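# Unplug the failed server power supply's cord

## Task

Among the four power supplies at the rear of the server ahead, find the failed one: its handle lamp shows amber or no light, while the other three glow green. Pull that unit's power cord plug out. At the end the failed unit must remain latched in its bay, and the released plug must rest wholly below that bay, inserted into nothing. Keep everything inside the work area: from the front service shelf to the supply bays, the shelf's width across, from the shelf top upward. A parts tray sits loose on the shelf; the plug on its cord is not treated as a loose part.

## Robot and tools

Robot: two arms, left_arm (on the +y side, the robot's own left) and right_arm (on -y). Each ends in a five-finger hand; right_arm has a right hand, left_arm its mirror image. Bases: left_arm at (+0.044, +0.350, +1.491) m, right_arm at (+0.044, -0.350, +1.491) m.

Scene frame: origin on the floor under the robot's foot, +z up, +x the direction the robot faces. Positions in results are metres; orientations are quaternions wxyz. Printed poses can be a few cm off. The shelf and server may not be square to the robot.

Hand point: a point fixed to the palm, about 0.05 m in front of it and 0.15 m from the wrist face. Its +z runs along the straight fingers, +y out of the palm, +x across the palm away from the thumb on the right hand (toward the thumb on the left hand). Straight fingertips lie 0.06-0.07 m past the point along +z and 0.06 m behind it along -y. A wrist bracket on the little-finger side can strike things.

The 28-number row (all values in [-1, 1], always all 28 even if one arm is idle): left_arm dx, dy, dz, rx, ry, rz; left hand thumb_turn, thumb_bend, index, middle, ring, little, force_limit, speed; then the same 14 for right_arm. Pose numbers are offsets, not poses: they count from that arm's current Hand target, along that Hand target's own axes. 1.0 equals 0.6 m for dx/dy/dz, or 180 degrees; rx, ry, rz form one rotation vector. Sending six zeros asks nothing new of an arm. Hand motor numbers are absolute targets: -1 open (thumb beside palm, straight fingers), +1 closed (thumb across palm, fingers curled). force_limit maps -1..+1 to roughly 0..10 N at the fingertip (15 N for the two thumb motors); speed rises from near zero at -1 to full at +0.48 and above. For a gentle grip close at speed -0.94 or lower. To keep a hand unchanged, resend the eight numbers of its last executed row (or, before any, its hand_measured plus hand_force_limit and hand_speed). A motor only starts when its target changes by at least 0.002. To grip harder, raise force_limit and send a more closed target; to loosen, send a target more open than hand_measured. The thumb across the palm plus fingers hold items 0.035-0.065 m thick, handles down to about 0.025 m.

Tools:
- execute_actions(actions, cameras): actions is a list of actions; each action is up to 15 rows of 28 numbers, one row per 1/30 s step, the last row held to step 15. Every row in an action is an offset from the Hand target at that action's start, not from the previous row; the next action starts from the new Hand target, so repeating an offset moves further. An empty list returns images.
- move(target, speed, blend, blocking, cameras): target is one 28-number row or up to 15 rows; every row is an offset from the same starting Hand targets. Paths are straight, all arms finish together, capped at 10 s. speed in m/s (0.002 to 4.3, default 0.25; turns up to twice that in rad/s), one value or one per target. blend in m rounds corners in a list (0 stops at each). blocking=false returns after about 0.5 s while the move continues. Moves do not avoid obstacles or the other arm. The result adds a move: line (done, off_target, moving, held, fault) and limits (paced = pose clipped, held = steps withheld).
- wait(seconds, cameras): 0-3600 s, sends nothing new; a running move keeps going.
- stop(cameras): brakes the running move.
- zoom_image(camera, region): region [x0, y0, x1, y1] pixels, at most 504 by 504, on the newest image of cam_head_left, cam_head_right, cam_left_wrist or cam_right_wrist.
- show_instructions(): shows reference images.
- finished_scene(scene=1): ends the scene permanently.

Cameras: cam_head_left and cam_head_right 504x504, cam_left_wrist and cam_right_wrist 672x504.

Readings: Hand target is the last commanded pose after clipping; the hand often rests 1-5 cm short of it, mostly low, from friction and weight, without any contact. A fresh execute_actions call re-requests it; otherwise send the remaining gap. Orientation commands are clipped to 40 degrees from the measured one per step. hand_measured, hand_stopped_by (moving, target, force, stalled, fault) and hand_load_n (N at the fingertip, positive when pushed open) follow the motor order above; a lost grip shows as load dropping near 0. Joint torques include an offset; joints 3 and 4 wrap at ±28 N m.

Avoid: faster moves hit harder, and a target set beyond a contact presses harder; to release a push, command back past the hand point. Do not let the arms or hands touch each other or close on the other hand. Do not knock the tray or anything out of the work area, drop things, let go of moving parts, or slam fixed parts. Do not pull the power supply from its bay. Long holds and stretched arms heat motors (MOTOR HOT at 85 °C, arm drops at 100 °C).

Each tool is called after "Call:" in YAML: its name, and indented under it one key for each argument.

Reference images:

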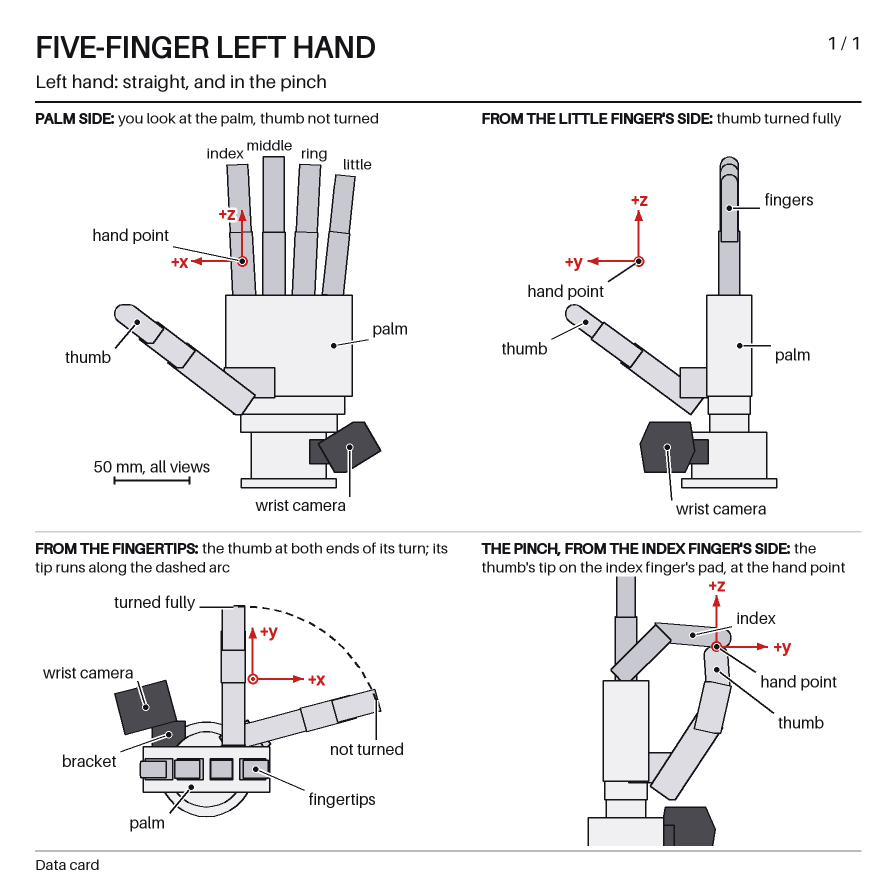

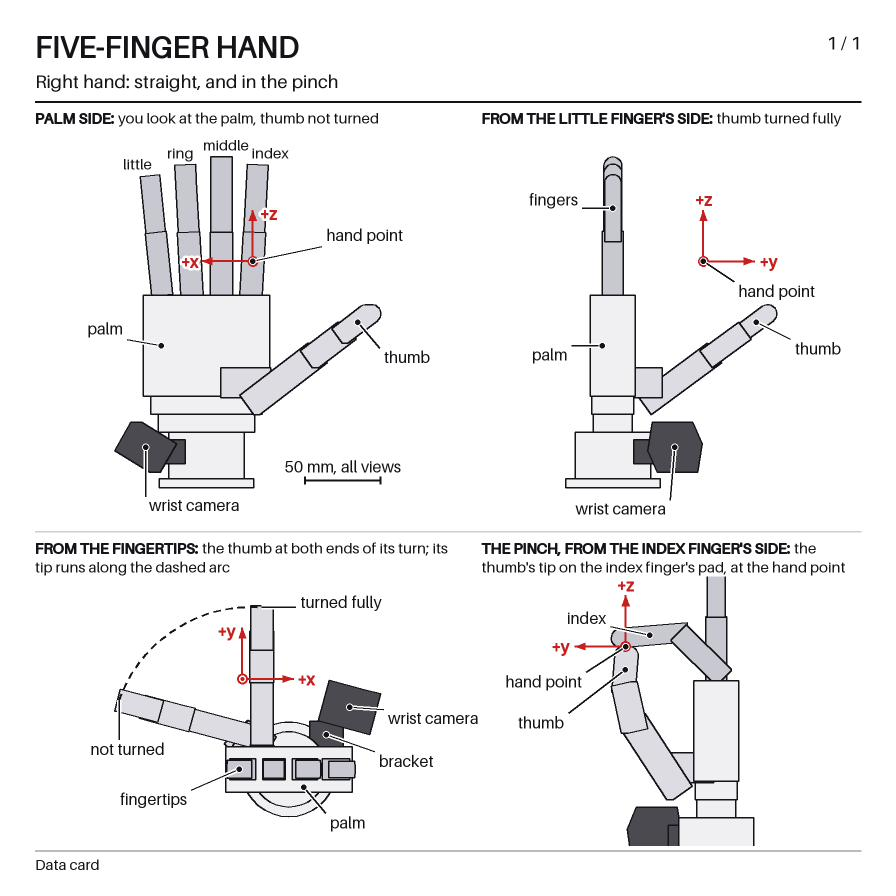

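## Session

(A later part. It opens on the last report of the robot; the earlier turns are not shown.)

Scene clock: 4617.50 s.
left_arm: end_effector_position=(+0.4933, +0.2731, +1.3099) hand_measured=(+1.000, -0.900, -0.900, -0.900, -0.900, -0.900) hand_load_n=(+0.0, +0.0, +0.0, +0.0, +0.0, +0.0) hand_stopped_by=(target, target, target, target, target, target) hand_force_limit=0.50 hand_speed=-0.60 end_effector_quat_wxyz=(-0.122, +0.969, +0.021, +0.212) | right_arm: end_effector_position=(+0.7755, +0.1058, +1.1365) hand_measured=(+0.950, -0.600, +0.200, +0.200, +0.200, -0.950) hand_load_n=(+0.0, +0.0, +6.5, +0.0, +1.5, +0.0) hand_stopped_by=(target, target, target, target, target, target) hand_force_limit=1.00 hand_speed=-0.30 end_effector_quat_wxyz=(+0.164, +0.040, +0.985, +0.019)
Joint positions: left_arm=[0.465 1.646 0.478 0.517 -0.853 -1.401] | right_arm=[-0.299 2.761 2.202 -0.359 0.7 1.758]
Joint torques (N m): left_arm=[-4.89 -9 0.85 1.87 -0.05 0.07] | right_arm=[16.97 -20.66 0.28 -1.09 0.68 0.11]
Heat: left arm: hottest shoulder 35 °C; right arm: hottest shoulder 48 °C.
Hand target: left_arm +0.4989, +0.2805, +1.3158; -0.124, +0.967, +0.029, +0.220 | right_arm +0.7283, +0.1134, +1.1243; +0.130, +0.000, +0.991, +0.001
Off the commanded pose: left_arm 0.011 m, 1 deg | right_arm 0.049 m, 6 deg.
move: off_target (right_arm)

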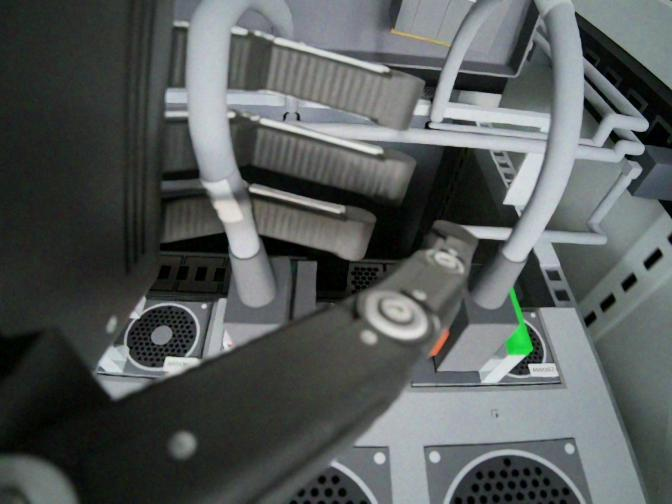

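Call:
move:
  target:
    - [0,0,0,0,0,0,1,-0.9,-0.9,-0.9,-0.9,-0.9,0.5,-0.6, 0.1097,0,0.0223,0,0,0,0.95,-0.6,0.2,0.2,0.2,-0.95,1.0,-0.3]
  speed: 0.1
  cameras: ["cam_right_wrist"]

Call:
zoom_image:
  camera: "cam_right_wrist"
  region: [160, 0, 460, 300]

Scene clock: 4626.37 s.
left_arm: end_effector_position=(+0.4933, +0.2731, +1.3099) hand_measured=(+1.000, -0.900, -0.900, -0.900, -0.900, -0.900) hand_load_n=(+0.0, +0.0, +0.0, +0.0, +0.0, +0.0) hand_stopped_by=(target, target, target, target, target, target) hand_force_limit=0.50 hand_speed=-0.60 end_effector_quat_wxyz=(-0.122, +0.969, +0.021, +0.212) | right_arm: end_effector_position=(+0.7612, +0.0977, +1.1316) hand_measured=(+0.950, -0.600, +0.200, +0.200, +0.200, -0.950) hand_load_n=(+0.0, +0.0, +7.0, +0.0, +3.5, +0.0) hand_stopped_by=(target, target, target, target, target, target) hand_force_limit=1.00 hand_speed=-0.30 end_effector_quat_wxyz=(+0.191, +0.062, +0.979, +0.024)
Joint positions: left_arm=[0.465 1.646 0.478 0.517 -0.853 -1.401] | right_arm=[-0.304 2.724 2.053 -0.171 0.701 1.751]
Joint torques (N m): left_arm=[-5.13 -8.82 0.95 1.91 -0.04 0.05] | right_arm=[16.73 -18.43 -3.29 -1.46 0.54 0.19]
Heat: left arm: hottest shoulder 35 °C; right arm: hottest shoulder 48 °C.
Hand target: left_arm +0.4989, +0.2805, +1.3158; -0.124, +0.967, +0.029, +0.220 | right_arm +0.6681, +0.1135, +1.0943; +0.130, +0.000, +0.991, +0.001
Off the commanded pose: left_arm 0.011 m, 1 deg | right_arm 0.101 m, 10 deg.
move: off_target (right_arm)

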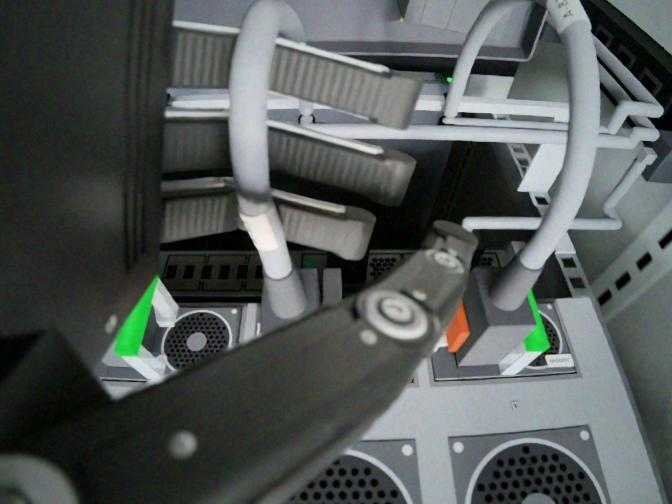

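Scaled by 1.680 from the camera's image (finer frame: 960x720).

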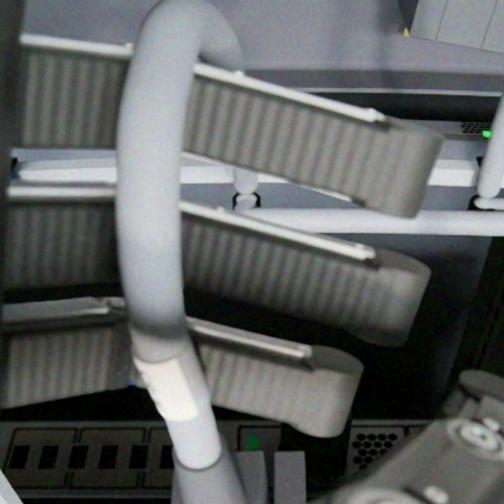

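Call:
move:
  target:
    - [0,0,0,0,0,0,1,-0.9,-0.9,-0.9,-0.9,-0.9,0.5,-0.6, 0.1375,0,-0.0025,0,0,0,0.95,-0.6,0.2,0.2,0.2,-0.95,1.0,-0.3]
  speed: 0.1
  cameras: ["cam_right_wrist"]

Call:
zoom_image:
  camera: "cam_right_wrist"
  region: [160, 0, 460, 300]

Scene clock: 4633.57 s.
left_arm: end_effector_position=(+0.4933, +0.2731, +1.3099) hand_measured=(+1.000, -0.900, -0.900, -0.900, -0.900, -0.900) hand_load_n=(+0.0, +0.0, +0.0, +0.0, +0.0, +0.0) hand_stopped_by=(target, target, target, target, target, target) hand_force_limit=0.50 hand_speed=-0.60 end_effector_quat_wxyz=(-0.122, +0.969, +0.021, +0.212) | right_arm: end_effector_position=(+0.7571, +0.0956, +1.1343) hand_measured=(+0.950, -0.600, +0.198, +0.200, +0.200, -0.950) hand_load_n=(-0.5, +0.0, +20.5, +0.0, +3.5, +0.0) hand_stopped_by=(target, target, target, target, target, target) hand_force_limit=1.00 hand_speed=-0.30 end_effector_quat_wxyz=(+0.230, +0.093, +0.968, +0.044)
Joint positions: left_arm=[0.465 1.646 0.478 0.517 -0.853 -1.401] | right_arm=[-0.307 2.711 1.954 0.025 0.68 1.746]
Joint torques (N m): left_arm=[-4.89 -8.88 0.91 1.91 -0.04 0.06] | right_arm=[18.61 -16.56 -10.24 -1.77 1.72 0.26]
Heat: left arm: hottest shoulder 35 °C; right arm: hottest shoulder 48 °C.
Hand target: left_arm +0.4989, +0.2805, +1.3158; -0.124, +0.967, +0.029, +0.220 | right_arm +0.5879, +0.1137, +1.0746; +0.130, +0.000, +0.991, +0.001
Off the commanded pose: left_arm 0.011 m, 1 deg | right_arm 0.180 m, 17 deg.
move: off_target (right_arm)

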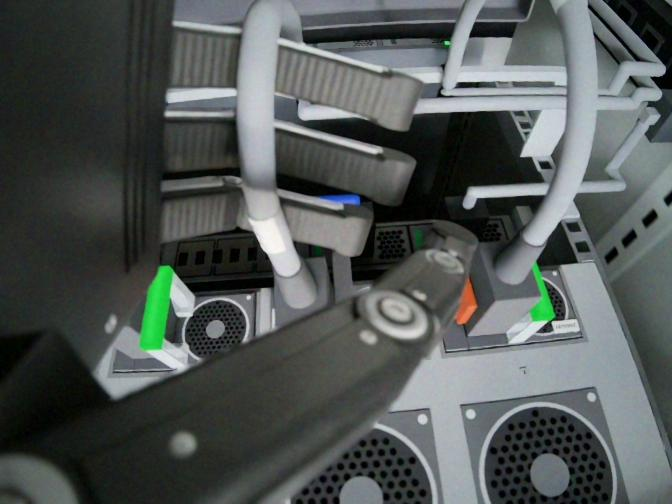

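Scaled by 1.680 from the camera's image (finer frame: 960x720).

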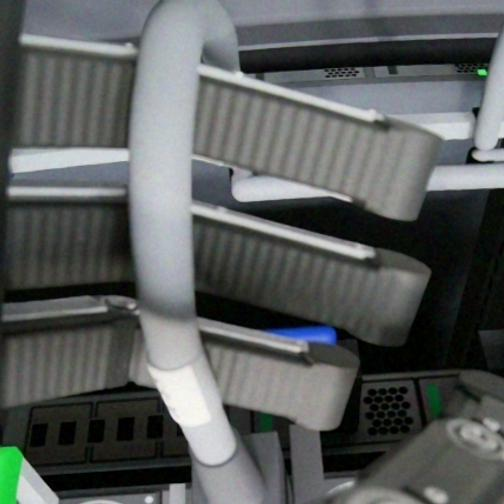

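Call:
move:
  target:
    - [0,0,0,0,0,0,1,-0.9,-0.9,-0.9,-0.9,-0.9,0.5,-0.6, 0,0,0,0,0.12,0,0.95,-0.6,0.2,0.2,0.2,-0.95,1.0,-0.3]
  speed: 0.15
  cameras: ["cam_right_wrist"]

Call:
zoom_image:
  camera: "cam_right_wrist"
  region: [160, 0, 460, 300]

Scene clock: 4647.77 s.
left_arm: end_effector_position=(+0.4933, +0.2731, +1.3099) hand_measured=(+1.000, -0.900, -0.900, -0.900, -0.900, -0.900) hand_load_n=(+0.0, +0.0, +0.0, +0.0, +0.0, +0.0) hand_stopped_by=(target, target, target, target, target, target) hand_force_limit=0.50 hand_speed=-0.60 end_effector_quat_wxyz=(-0.122, +0.969, +0.021, +0.212) | right_arm: end_effector_position=(+0.7643, +0.0737, +1.1281) hand_measured=(+0.950, -0.600, +0.200, +0.200, +0.200, -0.950) hand_load_n=(+0.0, +0.0, +1.5, +0.0, +10.0, +0.0) hand_stopped_by=(target, target, target, target, target, target) hand_force_limit=1.00 hand_speed=-0.30 end_effector_quat_wxyz=(+0.079, +0.134, +0.987, +0.050)
Joint positions: left_arm=[0.465 1.646 0.478 0.517 -0.853 -1.401] | right_arm=[-0.336 2.713 2.18 -0.551 0.602 2.034]
Joint torques (N m): left_arm=[-4.89 -8.76 0.96 1.92 -0.04 0.05] | right_arm=[19.31 -14.92 -2.85 -7.06 -0.4 -0.12]
Heat: left arm: hottest shoulder 35 °C; right arm: hottest shoulder 47 °C.
Hand target: left_arm +0.4989, +0.2805, +1.3158; -0.124, +0.967, +0.029, +0.220 | right_arm +0.5879, +0.1136, +1.0745; -0.058, +0.000, +0.998, +0.001
Off the commanded pose: left_arm 0.011 m, 1 deg | right_arm 0.189 m, 23 deg.
move: off_target (right_arm)

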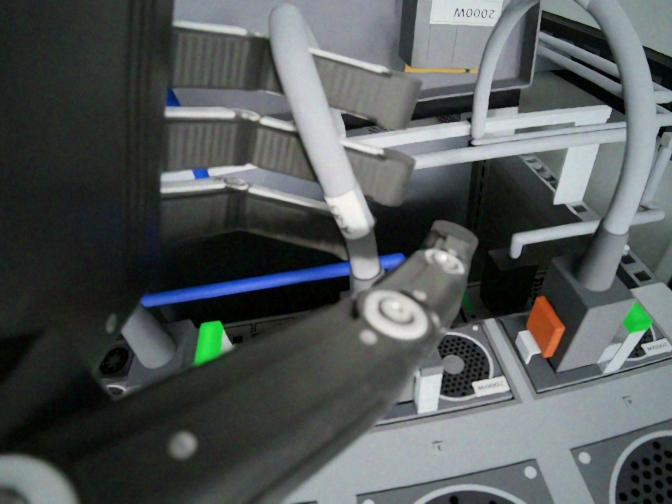

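Scaled by 1.680 from the camera's image (finer frame: 960x720).

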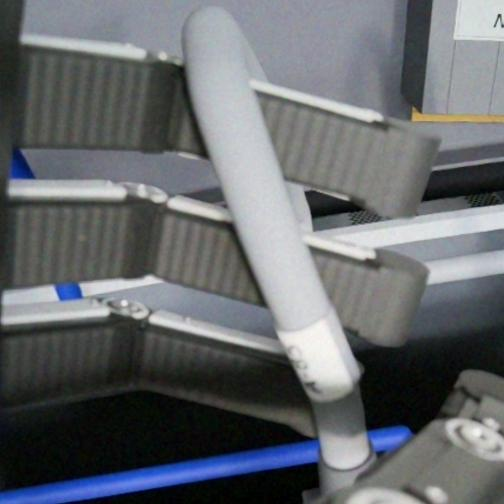

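Call:
move:
  target:
    - [0,0,0,0,0,0,1,-0.9,-0.9,-0.9,-0.9,-0.9,0.5,-0.6, 0.1653,0.0667,0.0193,0,0,0,0.95,-0.6,0.2,0.2,0.2,-0.95,1.0,-0.3]
  speed: 0.15
  cameras: ["cam_right_wrist"]

Call:
zoom_image:
  camera: "cam_right_wrist"
  region: [160, 0, 460, 300]

Scene clock: 4657.03 s.
left_arm: end_effector_position=(+0.4933, +0.2731, +1.3099) hand_measured=(+1.000, -0.900, -0.900, -0.900, -0.900, -0.900) hand_load_n=(+0.0, +0.0, +0.0, +0.0, +0.0, +0.0) hand_stopped_by=(target, target, target, target, target, target) hand_force_limit=0.50 hand_speed=-0.60 end_effector_quat_wxyz=(-0.122, +0.969, +0.021, +0.212) | right_arm: end_effector_position=(+0.7599, +0.0723, +1.1280) hand_measured=(+0.950, -0.600, +0.200, +0.200, +0.200, -0.950) hand_load_n=(+0.0, +0.0, +9.5, +0.0, +9.5, +0.0) hand_stopped_by=(target, target, target, target, target, target) hand_force_limit=1.00 hand_speed=-0.30 end_effector_quat_wxyz=(+0.106, +0.151, +0.981, +0.052)
Joint positions: left_arm=[0.465 1.646 0.478 0.517 -0.853 -1.401] | right_arm=[-0.331 2.691 2.088 -0.419 0.623 2.034]
Joint torques (N m): left_arm=[-5.07 -8.7 0.91 1.96 -0.06 0.06] | right_arm=[24.18 -12.86 -12.07 -5.55 -0.19 0.14]
Heat: left arm: hottest shoulder 34 °C; right arm: hottest shoulder 46 °C.
Hand target: left_arm +0.4989, +0.2805, +1.3158; -0.124, +0.967, +0.029, +0.220 | right_arm +0.4881, +0.1536, +1.0746; -0.058, +0.000, +0.998, +0.001
Off the commanded pose: left_arm 0.011 m, 1 deg | right_arm 0.289 m, 26 deg.
joint sent to its limit (right arm) — joint 6 (wrist roll), upper limit. The joint targets are off in position and orientation.
move: off_target (right_arm)

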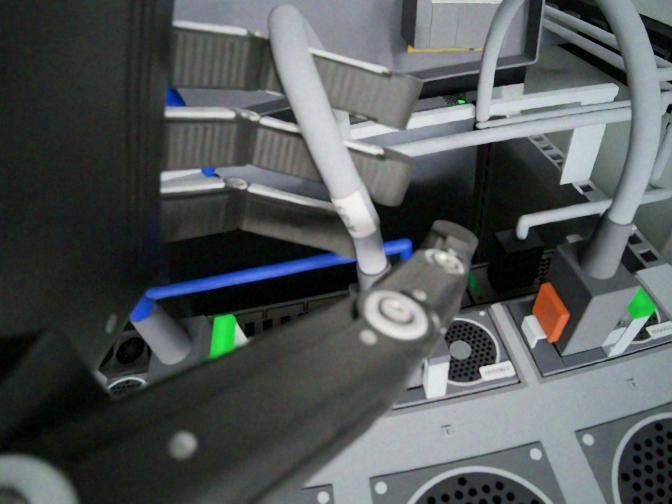

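Scaled by 1.680 from the camera's image (finer frame: 960x720).

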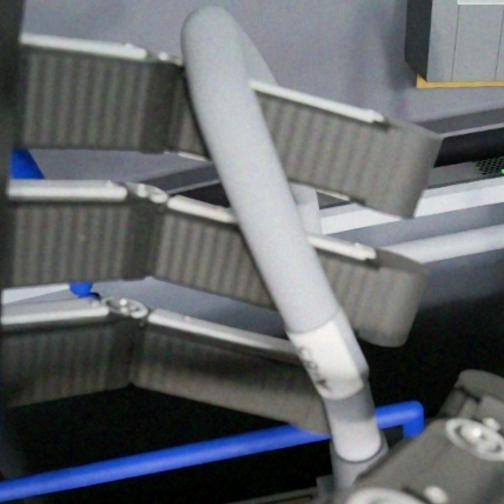

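Call:
move:
  target:
    - [0,0,0,0,0,0,1,-0.9,-0.9,-0.9,-0.9,-0.9,0.5,-0.6, 0.1983,0.05,0.0232,0,0,0,0.95,-0.6,0.2,0.2,0.2,-0.95,1.0,-0.3]
  speed: 0.2
  cameras: ["cam_right_wrist"]

Call:
zoom_image:
  camera: "cam_right_wrist"
  region: [160, 0, 460, 300]

Scene clock: 4663.60 s.
left_arm: end_effector_position=(+0.4933, +0.2731, +1.3099) hand_measured=(+1.000, -0.900, -0.900, -0.900, -0.900, -0.900) hand_load_n=(+0.0, +0.0, +0.0, +0.0, +0.0, -0.5) hand_stopped_by=(target, target, target, target, target, target) hand_force_limit=0.50 hand_speed=-0.60 end_effector_quat_wxyz=(-0.122, +0.969, +0.021, +0.212) | right_arm: end_effector_position=(+0.7544, +0.0710, +1.1317) hand_measured=(+0.950, -0.600, +0.198, +0.200, +0.200, -0.950) hand_load_n=(+0.0, +0.0, +22.0, +7.0, +11.5, +0.0) hand_stopped_by=(target, target, target, target, target, target) hand_force_limit=1.00 hand_speed=-0.30 end_effector_quat_wxyz=(+0.160, +0.189, +0.967, +0.062)
Joint positions: left_arm=[0.465 1.646 0.478 0.517 -0.853 -1.401] | right_arm=[-0.323 2.669 1.952 -0.169 0.649 2.034]
Joint torques (N m): left_arm=[-4.89 -8.76 0.9 1.89 -0.04 0.06] | right_arm=[27.69 -8.59 -19.3 -6.27 0.11 0.18]
Heat: left arm: hottest shoulder 34 °C; right arm: hottest shoulder 46 °C.
Hand target: left_arm +0.4989, +0.2805, +1.3158; -0.124, +0.967, +0.029, +0.220 | right_arm +0.3685, +0.1836, +1.0745; -0.058, +0.000, +0.998, +0.001
Off the commanded pose: left_arm 0.011 m, 1 deg | right_arm 0.406 m, 34 deg.
joint sent to its limit (right arm) — joint 6 (wrist roll), upper limit. The joint targets are off in position and orientation.
move: off_target (right_arm)

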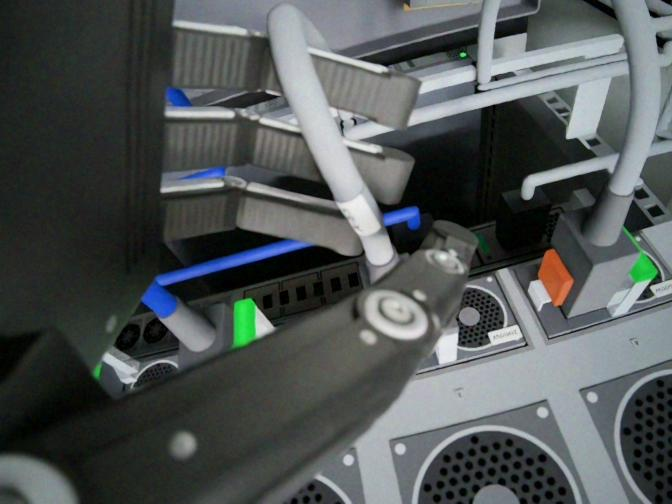

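Scaled by 1.680 from the camera's image (finer frame: 960x720).

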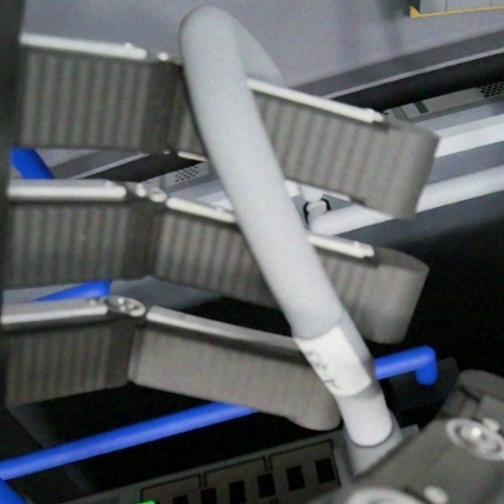

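Call:
move:
  target:
    - [0,0,0,0,0,0,1,-0.9,-0.9,-0.9,-0.9,-0.9,0.5,-0.6, 0.2479,0.0,0.029,0,0,0,0.95,-0.6,0.2,0.2,0.2,-0.95,1.0,-0.3]
  speed: 0.3
  cameras: ["cam_right_wrist"]

Call:
zoom_image:
  camera: "cam_right_wrist"
  region: [160, 0, 460, 300]

Scene clock: 4674.17 s.
left_arm: end_effector_position=(+0.4933, +0.2731, +1.3099) hand_measured=(+1.000, -0.900, -0.900, -0.900, -0.900, -0.900) hand_load_n=(+0.0, +0.0, +0.0, +0.0, +0.0, +0.0) hand_stopped_by=(target, target, target, target, target, target) hand_force_limit=0.50 hand_speed=-0.60 end_effector_quat_wxyz=(-0.122, +0.969, +0.021, +0.212) | right_arm: end_effector_position=(+0.7465, +0.0672, +1.1393) hand_measured=(+0.950, -0.600, +0.198, +0.190, +0.198, -0.950) hand_load_n=(-0.5, +0.0, +32.5, +35.5, +13.0, +0.0) hand_stopped_by=(target, target, target, target, target, target) hand_force_limit=1.00 hand_speed=-0.30 end_effector_quat_wxyz=(+0.255, +0.261, +0.926, +0.096)
Joint positions: left_arm=[0.465 1.646 0.478 0.517 -0.853 -1.401] | right_arm=[-0.315 2.692 1.805 0.262 0.667 2.034]
Joint torques (N m): left_arm=[-4.84 -8.88 0.91 1.96 -0.04 0.05] | right_arm=[29.86 -2.55 25.33 -4.25 2.14 0.2]
Heat: left arm: hottest shoulder 34 °C; right arm: hottest shoulder 45 °C.
Hand target: left_arm +0.4989, +0.2805, +1.3158; -0.124, +0.967, +0.029, +0.220 | right_arm +0.2186, +0.1837, +1.0744; +0.001, +0.050, +0.999, +0.019
Off the commanded pose: left_arm 0.011 m, 1 deg | right_arm 0.544 m, 49 deg; orientation clipped.
joint sent to its limit (right arm) — joint 6 (wrist roll), upper limit. The joint targets are off in position and orientation.
move: off_target (right_arm); limits=paced

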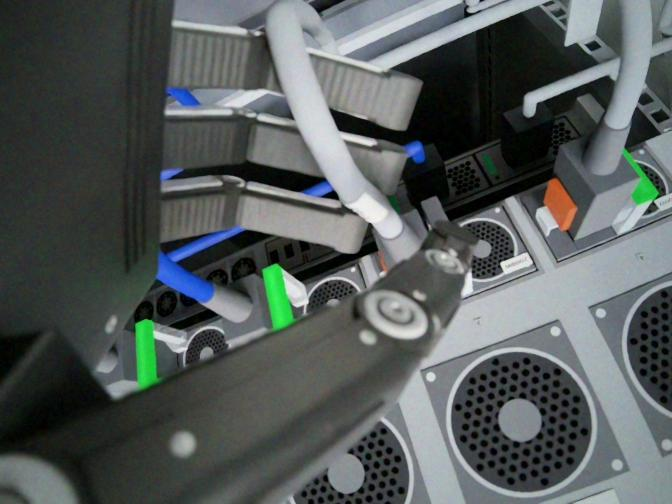

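Scaled by 1.680 from the camera's image (finer frame: 960x720).

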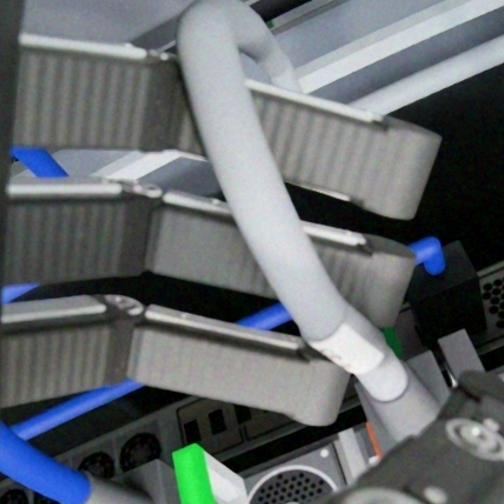

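Call:
zoom_image:
  camera: "cam_right_wrist"
  region: [340, 170, 500, 290]

Call:
execute_actions:
  actions: []

Call:
zoom_image:
  camera: "cam_head_left"
  region: [190, 300, 310, 420]

Scaled by 3.150 from the camera's image (finer frame: 960x720).

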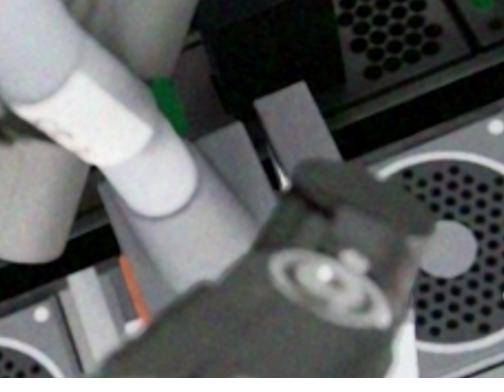

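Scene clock: 4682.67 s.
left_arm: end_effector_position=(+0.4933, +0.2731, +1.3099) hand_measured=(+1.000, -0.900, -0.900, -0.900, -0.900, -0.900) hand_load_n=(+0.0, +0.0, +0.0, +0.0, -0.5, +0.0) hand_stopped_by=(target, target, target, target, target, target) hand_force_limit=0.50 hand_speed=-0.60 end_effector_quat_wxyz=(-0.122, +0.969, +0.021, +0.212) | right_arm: end_effector_position=(+0.7465, +0.0671, +1.1393) hand_measured=(+0.950, -0.600, +0.198, +0.188, +0.198, -0.950) hand_load_n=(+0.0, +0.0, +32.5, +35.5, +13.0, +0.0) hand_stopped_by=(target, target, target, target, target, target) hand_force_limit=1.00 hand_speed=-0.30 end_effector_quat_wxyz=(+0.255, +0.261, +0.926, +0.096)
Joint positions: left_arm=[0.465 1.646 0.478 0.517 -0.853 -1.401] | right_arm=[-0.315 2.692 1.805 0.262 0.667 2.034]
Joint velocities: within noise
Joint torques (N m): left_arm=[-4.89 -8.88 0.87 1.94 -0.05 0.06] | right_arm=[30.62 -3.14 25.33 -3.88 2.14 0.21]
Heat: left arm: hottest shoulder 34 °C; right arm: hottest elbow 52 °C.
Hand target: left_arm +0.4989, +0.2805, +1.3158; -0.124, +0.967, +0.029, +0.220 | right_arm +0.2186, +0.1837, +1.0744; +0.001, +0.050, +0.999, +0.019
Off the commanded pose: left_arm 0.011 m, 1 deg | right_arm 0.544 m, 49 deg; orientation clipped.

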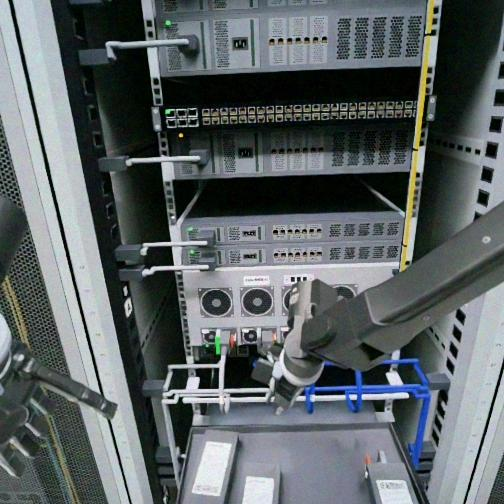

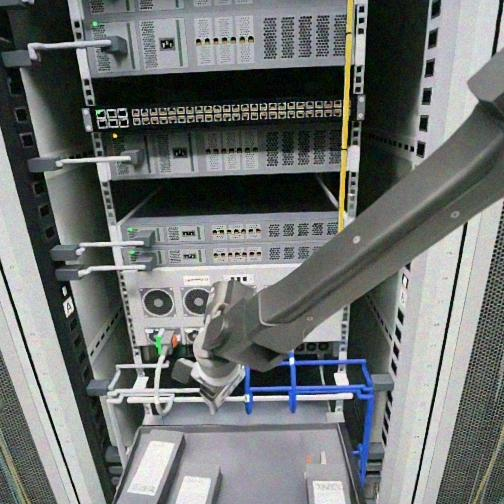

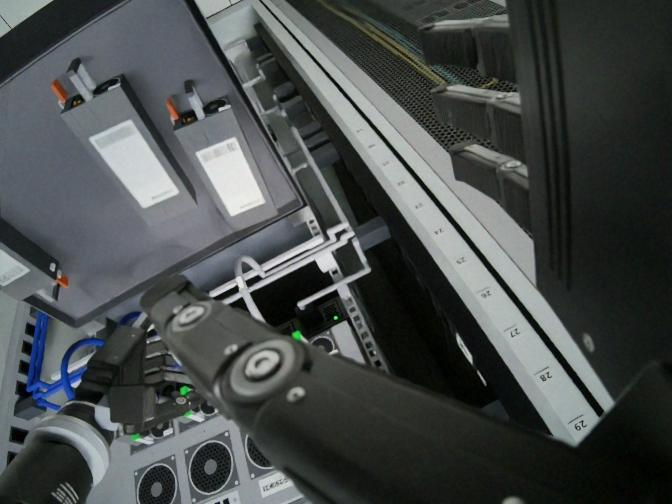

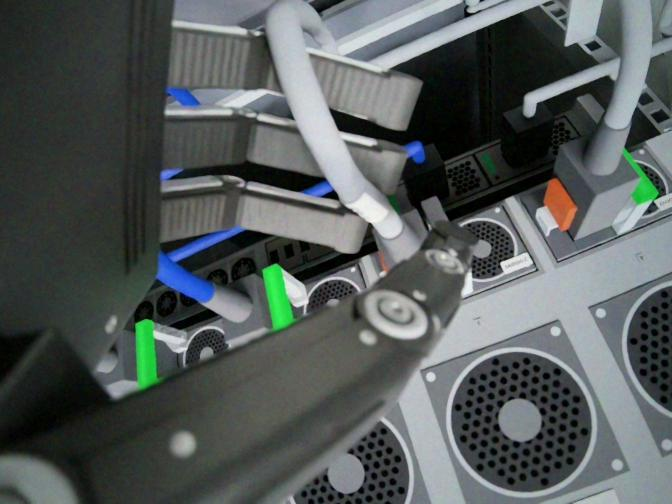

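Scaled by 4.200 from the camera's image (finer frame: 720x720).

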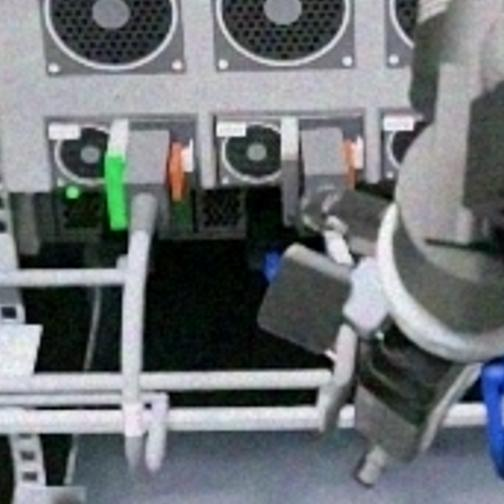

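Call:
move:
  target:
    - [0,0,0,0,0,0,1,-0.9,-0.9,-0.9,-0.9,-0.9,0.5,-0.6, -0.9105,-0.0458,-0.0953,0.0079,-0.0824,-0.0333,0.95,-0.6,0.2,0.2,0.2,-0.95,1.0,-0.3]
  speed: 0.2
  cameras: ["cam_right_wrist"]

Scene clock: 4726.33 s.
left_arm: end_effector_position=(+0.4933, +0.2731, +1.3099) hand_measured=(+1.000, -0.900, -0.900, -0.900, -0.900, -0.900) hand_load_n=(+0.0, +0.0, +0.0, +0.0, +0.0, +0.0) hand_stopped_by=(target, target, target, target, target, target) hand_force_limit=0.50 hand_speed=-0.60 end_effector_quat_wxyz=(-0.122, +0.969, +0.021, +0.212) | right_arm: end_effector_position=(+0.7741, +0.0684, +1.1324) hand_measured=(+0.950, -0.600, +0.200, +0.188, +0.200, -0.950) hand_load_n=(+0.0, +0.0, -0.5, +0.0, +0.0, +0.0) hand_stopped_by=(target, target, target, target, target, target) hand_force_limit=1.00 hand_speed=-0.30 end_effector_quat_wxyz=(+0.133, +0.029, +0.991, -0.012)
Joint positions: left_arm=[0.465 1.646 0.478 0.517 -0.853 -1.401] | right_arm=[-0.326 2.712 2.173 -0.455 0.731 1.76]
Joint torques (N m): left_arm=[-4.84 -8.94 0.88 1.94 -0.03 0.07] | right_arm=[17.61 -17.67 7.72 0.4 -0.93 -0.1]
Heat: left arm: hottest shoulder 34 °C; right arm: hottest elbow 79 °C.
Hand target: left_arm +0.4989, +0.2805, +1.3158; -0.124, +0.967, +0.029, +0.220 | right_arm +0.7595, +0.0999, +1.1303; +0.130, +0.000, +0.992, +0.000
Off the commanded pose: left_arm 0.011 m, 1 deg | right_arm 0.035 m, 4 deg.
move: off_target (right_arm)

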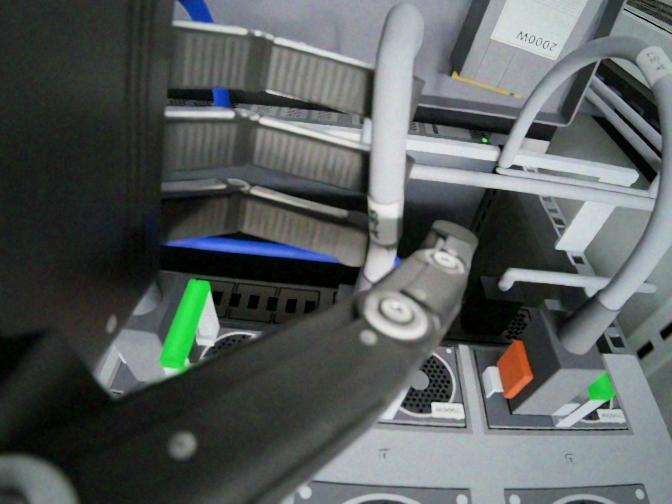

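Call:
move:
  target:
    - [0,0,0,0,0,0,1,-0.9,-0.9,-0.9,-0.9,-0.9,0.5,-0.6, 0,0,0,0,0,0,0.95,-0.6,-0.7,-0.8,-0.9,-0.95,1.0,0.0]
    - [0,0,0,0,0,0,1,-0.9,-0.9,-0.9,-0.9,-0.9,0.5,-0.6, -0.0152,0,-0.0563,0,0,0,0.3,-0.3,-0.7,-0.8,-0.9,-0.95,1.0,0.0]
    - [0,0,0,0,0,0,1,-0.9,-0.9,-0.9,-0.9,-0.9,0.5,-0.6, -0.0804,-0.0133,-0.0388,0.0372,-0.0401,0.1265,0.3,-0.3,-0.55,-0.8,-0.95,-0.95,1.0,0.0]
  speed: 0.12
  cameras: ["cam_right_wrist"]

Scene clock: 4751.73 s.
left_arm: end_effector_position=(+0.4933, +0.2731, +1.3099) hand_measured=(+1.000, -0.900, -0.900, -0.900, -0.900, -0.900) hand_load_n=(+0.0, +0.0, +0.0, +0.0, +0.0, +0.0) hand_stopped_by=(target, target, target, target, target, target) hand_force_limit=0.50 hand_speed=-0.60 end_effector_quat_wxyz=(-0.122, +0.969, +0.021, +0.212) | right_arm: end_effector_position=(+0.7926, +0.0762, +1.1535) hand_measured=(+0.300, -0.300, -0.550, -0.800, -0.950, -0.950) hand_load_n=(-0.5, +0.0, +0.0, +0.0, +0.0, +0.0) hand_stopped_by=(target, target, target, target, target, target) hand_force_limit=1.00 hand_speed=0.00 end_effector_quat_wxyz=(+0.190, +0.177, +0.965, -0.037)
Joint positions: left_arm=[0.465 1.646 0.478 0.517 -0.853 -1.401] | right_arm=[-0.274 2.757 2.205 -0.365 0.88 2.027]
Joint torques (N m): left_arm=[-4.89 -8.82 0.92 1.89 -0.06 0.05] | right_arm=[17.96 -19.02 8.36 1.61 0.07 0.26]
Heat: left arm: hottest shoulder 34 °C; right arm: hottest elbow 59 °C.
Hand target: left_arm +0.4989, +0.2805, +1.3158; -0.124, +0.967, +0.029, +0.220 | right_arm +0.7999, +0.0921, +1.1653; +0.189, +0.202, +0.960, -0.032
Off the commanded pose: left_arm 0.011 m, 1 deg | right_arm 0.021 m, 3 deg.
joint sent to its limit (right arm) — joint 6 (wrist roll), upper limit. The joint targets are off in orientation, not in position.
move: off_target (right_arm); target 3's new numbers were sent with right_arm's hand 0.021 m and 3 deg from that target

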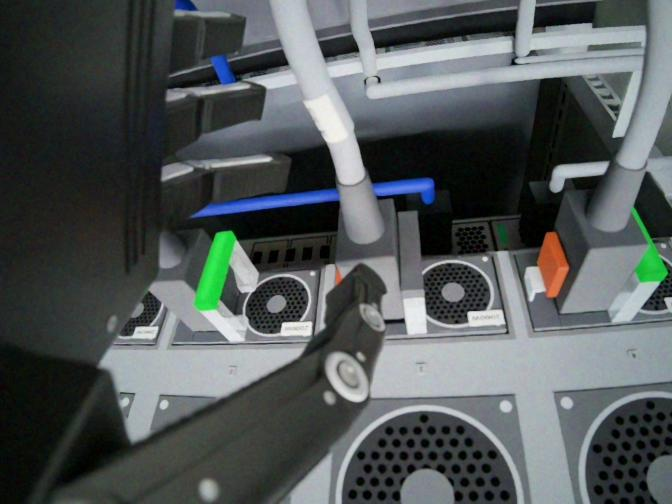

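Call:
move:
  target:
    - [0,0,0,0,0,0,1,-0.9,-0.9,-0.9,-0.9,-0.9,0.5,-0.6, -0.0585,-0.0013,0.0363,0,0,0,0.3,-0.3,-0.55,-0.8,-0.95,-0.95,1.0,0.0]
    - [0,0,0,0,0,0,1,-0.9,-0.9,-0.9,-0.9,-0.9,0.5,-0.6, -0.049,-0.0017,0.0594,0,0,0,0.3,-0.3,-0.55,-0.8,-0.95,-0.95,1.0,0.0]
  speed: 0.06
  cameras: ["cam_right_wrist"]

Call:
zoom_image:
  camera: "cam_right_wrist"
  region: [220, 60, 470, 310]

Scene clock: 4764.80 s.
left_arm: end_effector_position=(+0.4933, +0.2731, +1.3099) hand_measured=(+1.000, -0.900, -0.900, -0.900, -0.900, -0.900) hand_load_n=(+0.0, +0.0, +0.0, +0.0, +0.0, +0.0) hand_stopped_by=(target, target, target, target, target, target) hand_force_limit=0.50 hand_speed=-0.60 end_effector_quat_wxyz=(-0.122, +0.969, +0.021, +0.212) | right_arm: end_effector_position=(+0.8277, +0.0881, +1.1540) hand_measured=(+0.300, -0.300, -0.550, -0.800, -0.950, -0.950) hand_load_n=(+0.0, +0.0, +0.0, +0.0, +0.0, +0.0) hand_stopped_by=(target, target, target, target, target, target) hand_force_limit=1.00 hand_speed=0.00 end_effector_quat_wxyz=(+0.195, +0.186, +0.963, -0.028)
Joint positions: left_arm=[0.465 1.646 0.478 0.517 -0.853 -1.401] | right_arm=[-0.278 2.866 2.458 -0.485 0.866 2.027]
Joint torques (N m): left_arm=[-5.01 -8.94 0.88 1.94 -0.05 0.07] | right_arm=[14.51 -19.78 9.17 0.64 -0.23 0.22]
Heat: left arm: hottest shoulder 34 °C; right arm: hottest elbow 54 °C.
Hand target: left_arm +0.4989, +0.2805, +1.3158; -0.124, +0.967, +0.029, +0.220 | right_arm +0.8369, +0.0751, +1.1432; +0.189, +0.203, +0.960, -0.032
Off the commanded pose: left_arm 0.011 m, 1 deg | right_arm 0.019 m, 2 deg.
joint sent to its limit (right arm) — joint 6 (wrist roll), upper limit. The joint targets still meet the commanded pose.
move: off_target (right_arm)

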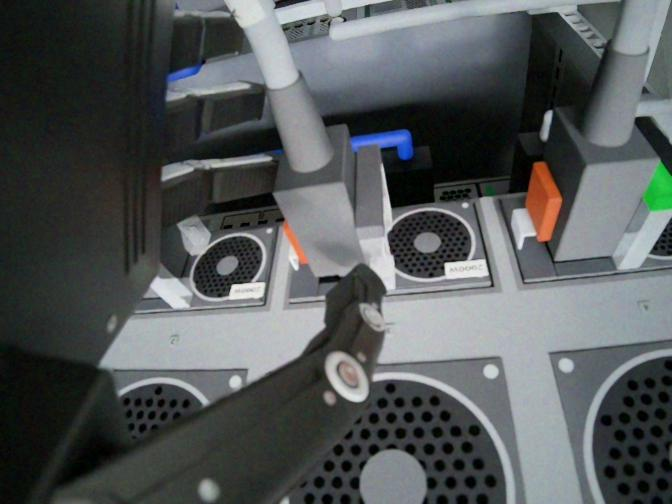

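Scaled by 2.016 from the camera's image (finer frame: 960x720).

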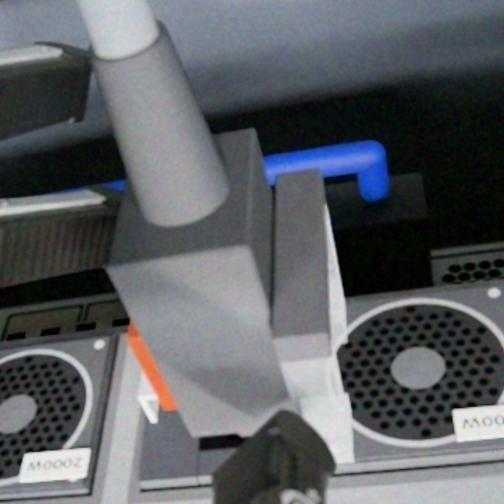

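Call:
move:
  target:
    - [0,0,0,0,0,0,1,-0.9,-0.9,-0.9,-0.9,-0.9,0.5,-0.6, -0.0085,-0.0084,0.0177,0,0,0,0.3,-0.3,-0.55,-0.8,-0.95,-0.95,1.0,0.0]
  speed: 0.04
  cameras: ["cam_right_wrist"]

Call:
zoom_image:
  camera: "cam_right_wrist"
  region: [220, 60, 470, 310]

Scene clock: 4772.40 s.
left_arm: end_effector_position=(+0.4933, +0.2731, +1.3099) hand_measured=(+1.000, -0.900, -0.900, -0.900, -0.900, -0.900) hand_load_n=(+0.0, +0.0, +0.0, +0.0, +0.0, +0.0) hand_stopped_by=(target, target, target, target, target, target) hand_force_limit=0.50 hand_speed=-0.60 end_effector_quat_wxyz=(-0.122, +0.969, +0.021, +0.212) | right_arm: end_effector_position=(+0.8351, +0.0777, +1.1450) hand_measured=(+0.300, -0.300, -0.550, -0.800, -0.950, -0.950) hand_load_n=(+0.0, +0.0, +0.0, +0.0, +0.0, +0.0) hand_stopped_by=(target, target, target, target, target, target) hand_force_limit=1.00 hand_speed=0.00 end_effector_quat_wxyz=(+0.190, +0.191, +0.963, -0.030)
Joint positions: left_arm=[0.465 1.646 0.478 0.517 -0.853 -1.401] | right_arm=[-0.295 2.885 2.502 -0.509 0.859 2.027]
Joint torques (N m): left_arm=[-5.01 -8.82 0.9 1.88 -0.04 0.06] | right_arm=[14.74 -20.13 9.42 0.58 -0.23 0.27]
Heat: left arm: hottest shoulder 34 °C; right arm: hottest elbow 52 °C.
Hand target: left_arm +0.4989, +0.2805, +1.3158; -0.124, +0.967, +0.029, +0.220 | right_arm +0.8428, +0.0672, +1.1352; +0.189, +0.202, +0.960, -0.032
Off the commanded pose: left_arm 0.011 m, 1 deg | right_arm 0.016 m, 1 deg.
joint at its limit (right arm) — joint 6 (wrist roll), upper limit.
move: off_target (right_arm)

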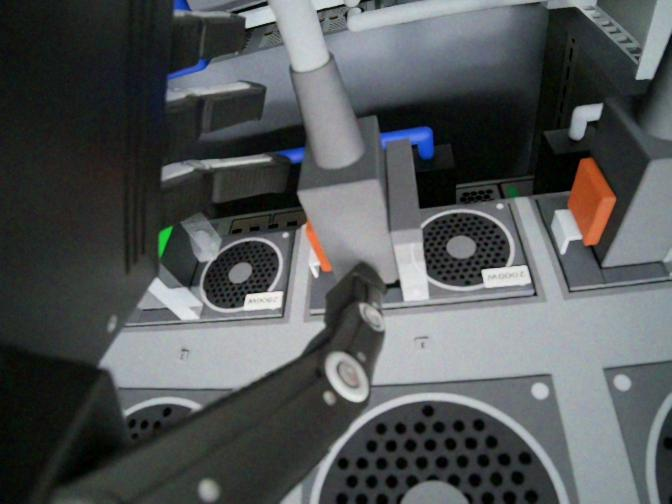

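Scaled by 2.016 from the camera's image (finer frame: 960x720).

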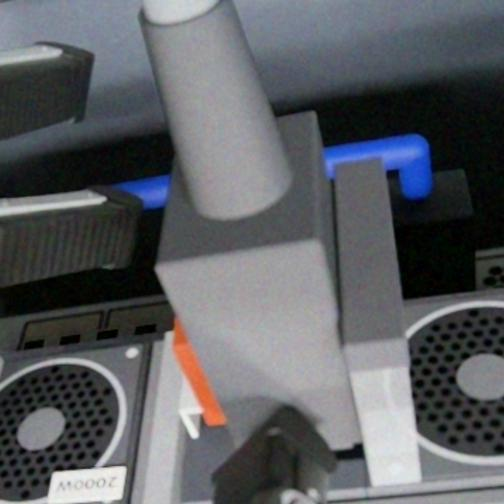

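Call:
move:
  target:
    - [0,0,0,0,0,0,1,-0.9,-0.9,-0.9,-0.9,-0.9,0.5,-0.6, 0.0186,-0.01,-0.0149,0,0,0,0.3,-0.3,-0.55,-0.8,-0.95,-0.95,1.0,0.0]
  speed: 0.04
  cameras: ["cam_right_wrist"]

Call:
zoom_image:
  camera: "cam_right_wrist"
  region: [220, 60, 470, 310]

Scene clock: 4803.77 s.
left_arm: end_effector_position=(+0.4933, +0.2731, +1.3099) hand_measured=(+1.000, -0.900, -0.900, -0.900, -0.900, -0.900) hand_load_n=(+0.0, +0.0, +0.0, +0.0, +0.0, +0.0) hand_stopped_by=(target, target, target, target, target, target) hand_force_limit=0.50 hand_speed=-0.60 end_effector_quat_wxyz=(-0.122, +0.969, +0.021, +0.212) | right_arm: end_effector_position=(+0.8223, +0.0770, +1.1393) hand_measured=(+0.300, -0.300, -0.550, -0.800, -0.950, -0.950) hand_load_n=(+0.5, +0.5, +0.0, +0.0, +0.0, +0.0) hand_stopped_by=(target, target, target, target, target, target) hand_force_limit=1.00 hand_speed=0.00 end_effector_quat_wxyz=(+0.189, +0.191, +0.963, -0.031)
Joint positions: left_arm=[0.465 1.646 0.478 0.517 -0.853 -1.401] | right_arm=[-0.295 2.858 2.419 -0.46 0.859 2.03]
Joint torques (N m): left_arm=[-4.95 -8.88 0.9 1.87 -0.05 0.07] | right_arm=[16.03 -22.59 4.92 1.5 -0.07 0.24]
Heat: left arm: hottest shoulder 34 °C; right arm: hottest shoulder 46 °C.
Hand target: left_arm +0.4989, +0.2805, +1.3158; -0.124, +0.967, +0.029, +0.220 | right_arm +0.8280, +0.0671, +1.1393; +0.189, +0.203, +0.960, -0.032
Off the commanded pose: left_arm 0.011 m, 1 deg | right_arm 0.011 m, 1 deg.
joint sent to its limit (right arm) — joint 6 (wrist roll), upper limit. The joint targets still meet the commanded pose.
move: off_target (right_arm)

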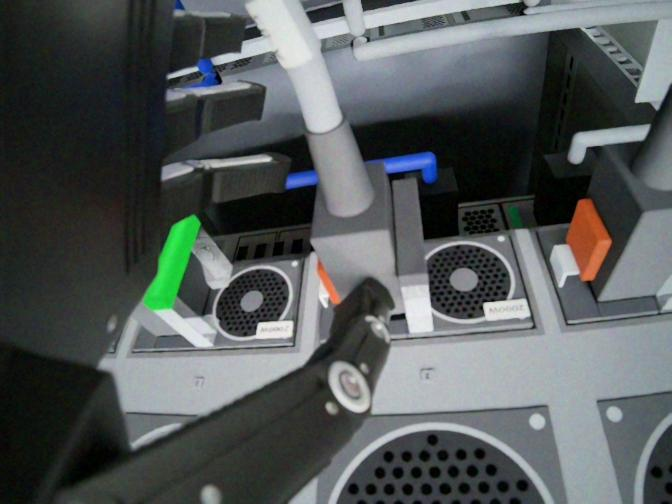

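Scaled by 2.016 from the camera's image (finer frame: 960x720).

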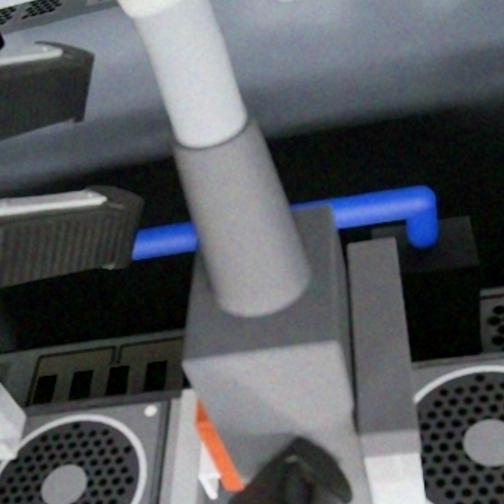

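Call:
move:
  target:
    - [0,0,0,0,0,0,1,-0.9,-0.9,-0.9,-0.9,-0.9,0.5,-0.6, 0.008,0,-0.008,0,0,0,0.3,-0.3,-0.55,-0.8,-0.95,-0.95,1.0,0.0]
    - [0,0,0,0,0,0,1,-0.9,-0.9,-0.9,-0.9,-0.9,0.5,-0.6, 0.008,0,-0.008,0,0,0,0.3,-0.3,0.3,-0.8,-0.95,-0.95,-0.4,-0.5]
  speed: 0.04
  cameras: ["cam_right_wrist"]

Call:
zoom_image:
  camera: "cam_right_wrist"
  region: [220, 60, 470, 310]

Scene clock: 4818.27 s.
left_arm: end_effector_position=(+0.4933, +0.2731, +1.3099) hand_measured=(+1.000, -0.900, -0.900, -0.900, -0.900, -0.900) hand_load_n=(+0.0, +0.0, +0.0, +0.0, +0.0, +0.0) hand_stopped_by=(target, target, target, target, target, target) hand_force_limit=0.50 hand_speed=-0.60 end_effector_quat_wxyz=(-0.122, +0.969, +0.021, +0.212) | right_arm: end_effector_position=(+0.8182, +0.0752, +1.1392) hand_measured=(+0.300, -0.300, -0.094, -0.800, -0.950, -0.950) hand_load_n=(+0.5, +1.5, +3.5, +0.0, +0.0, +0.0) hand_stopped_by=(target, target, force, target, target, target) hand_force_limit=-0.40 hand_speed=-0.50 end_effector_quat_wxyz=(+0.189, +0.192, +0.963, -0.031)
Joint positions: left_arm=[0.465 1.646 0.478 0.517 -0.853 -1.401] | right_arm=[-0.295 2.841 2.379 -0.435 0.86 2.03]
Joint torques (N m): left_arm=[-4.78 -8.76 0.91 1.89 -0.05 0.05] | right_arm=[15.68 -21.54 4.88 1.26 0 0.2]
Heat: left arm: hottest shoulder 34 °C; right arm: hottest shoulder 47 °C.
Hand target: left_arm +0.4989, +0.2805, +1.3158; -0.124, +0.967, +0.029, +0.220 | right_arm +0.8223, +0.0695, +1.1420; +0.189, +0.203, +0.960, -0.032
Off the commanded pose: left_arm 0.011 m, 1 deg | right_arm 0.007 m, 1 deg.
joint sent to its limit (right arm) — joint 6 (wrist roll), upper limit. The joint targets still meet the commanded pose.
move: done

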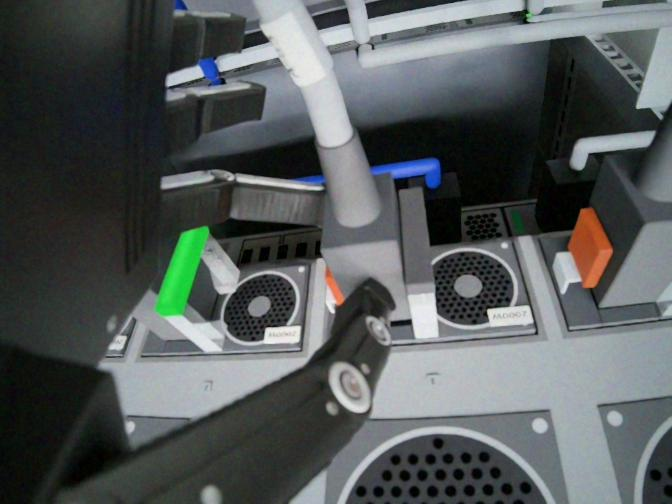

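Scaled by 2.016 from the camera's image (finer frame: 960x720).

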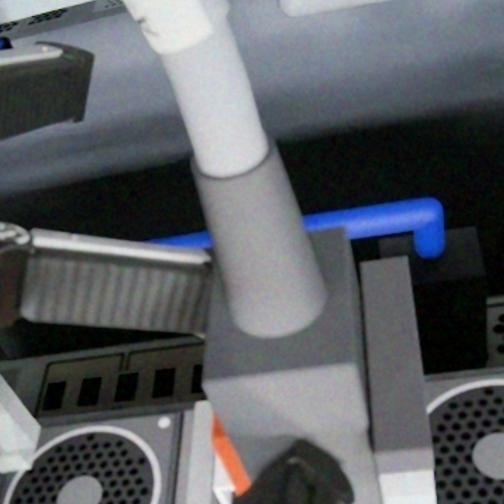

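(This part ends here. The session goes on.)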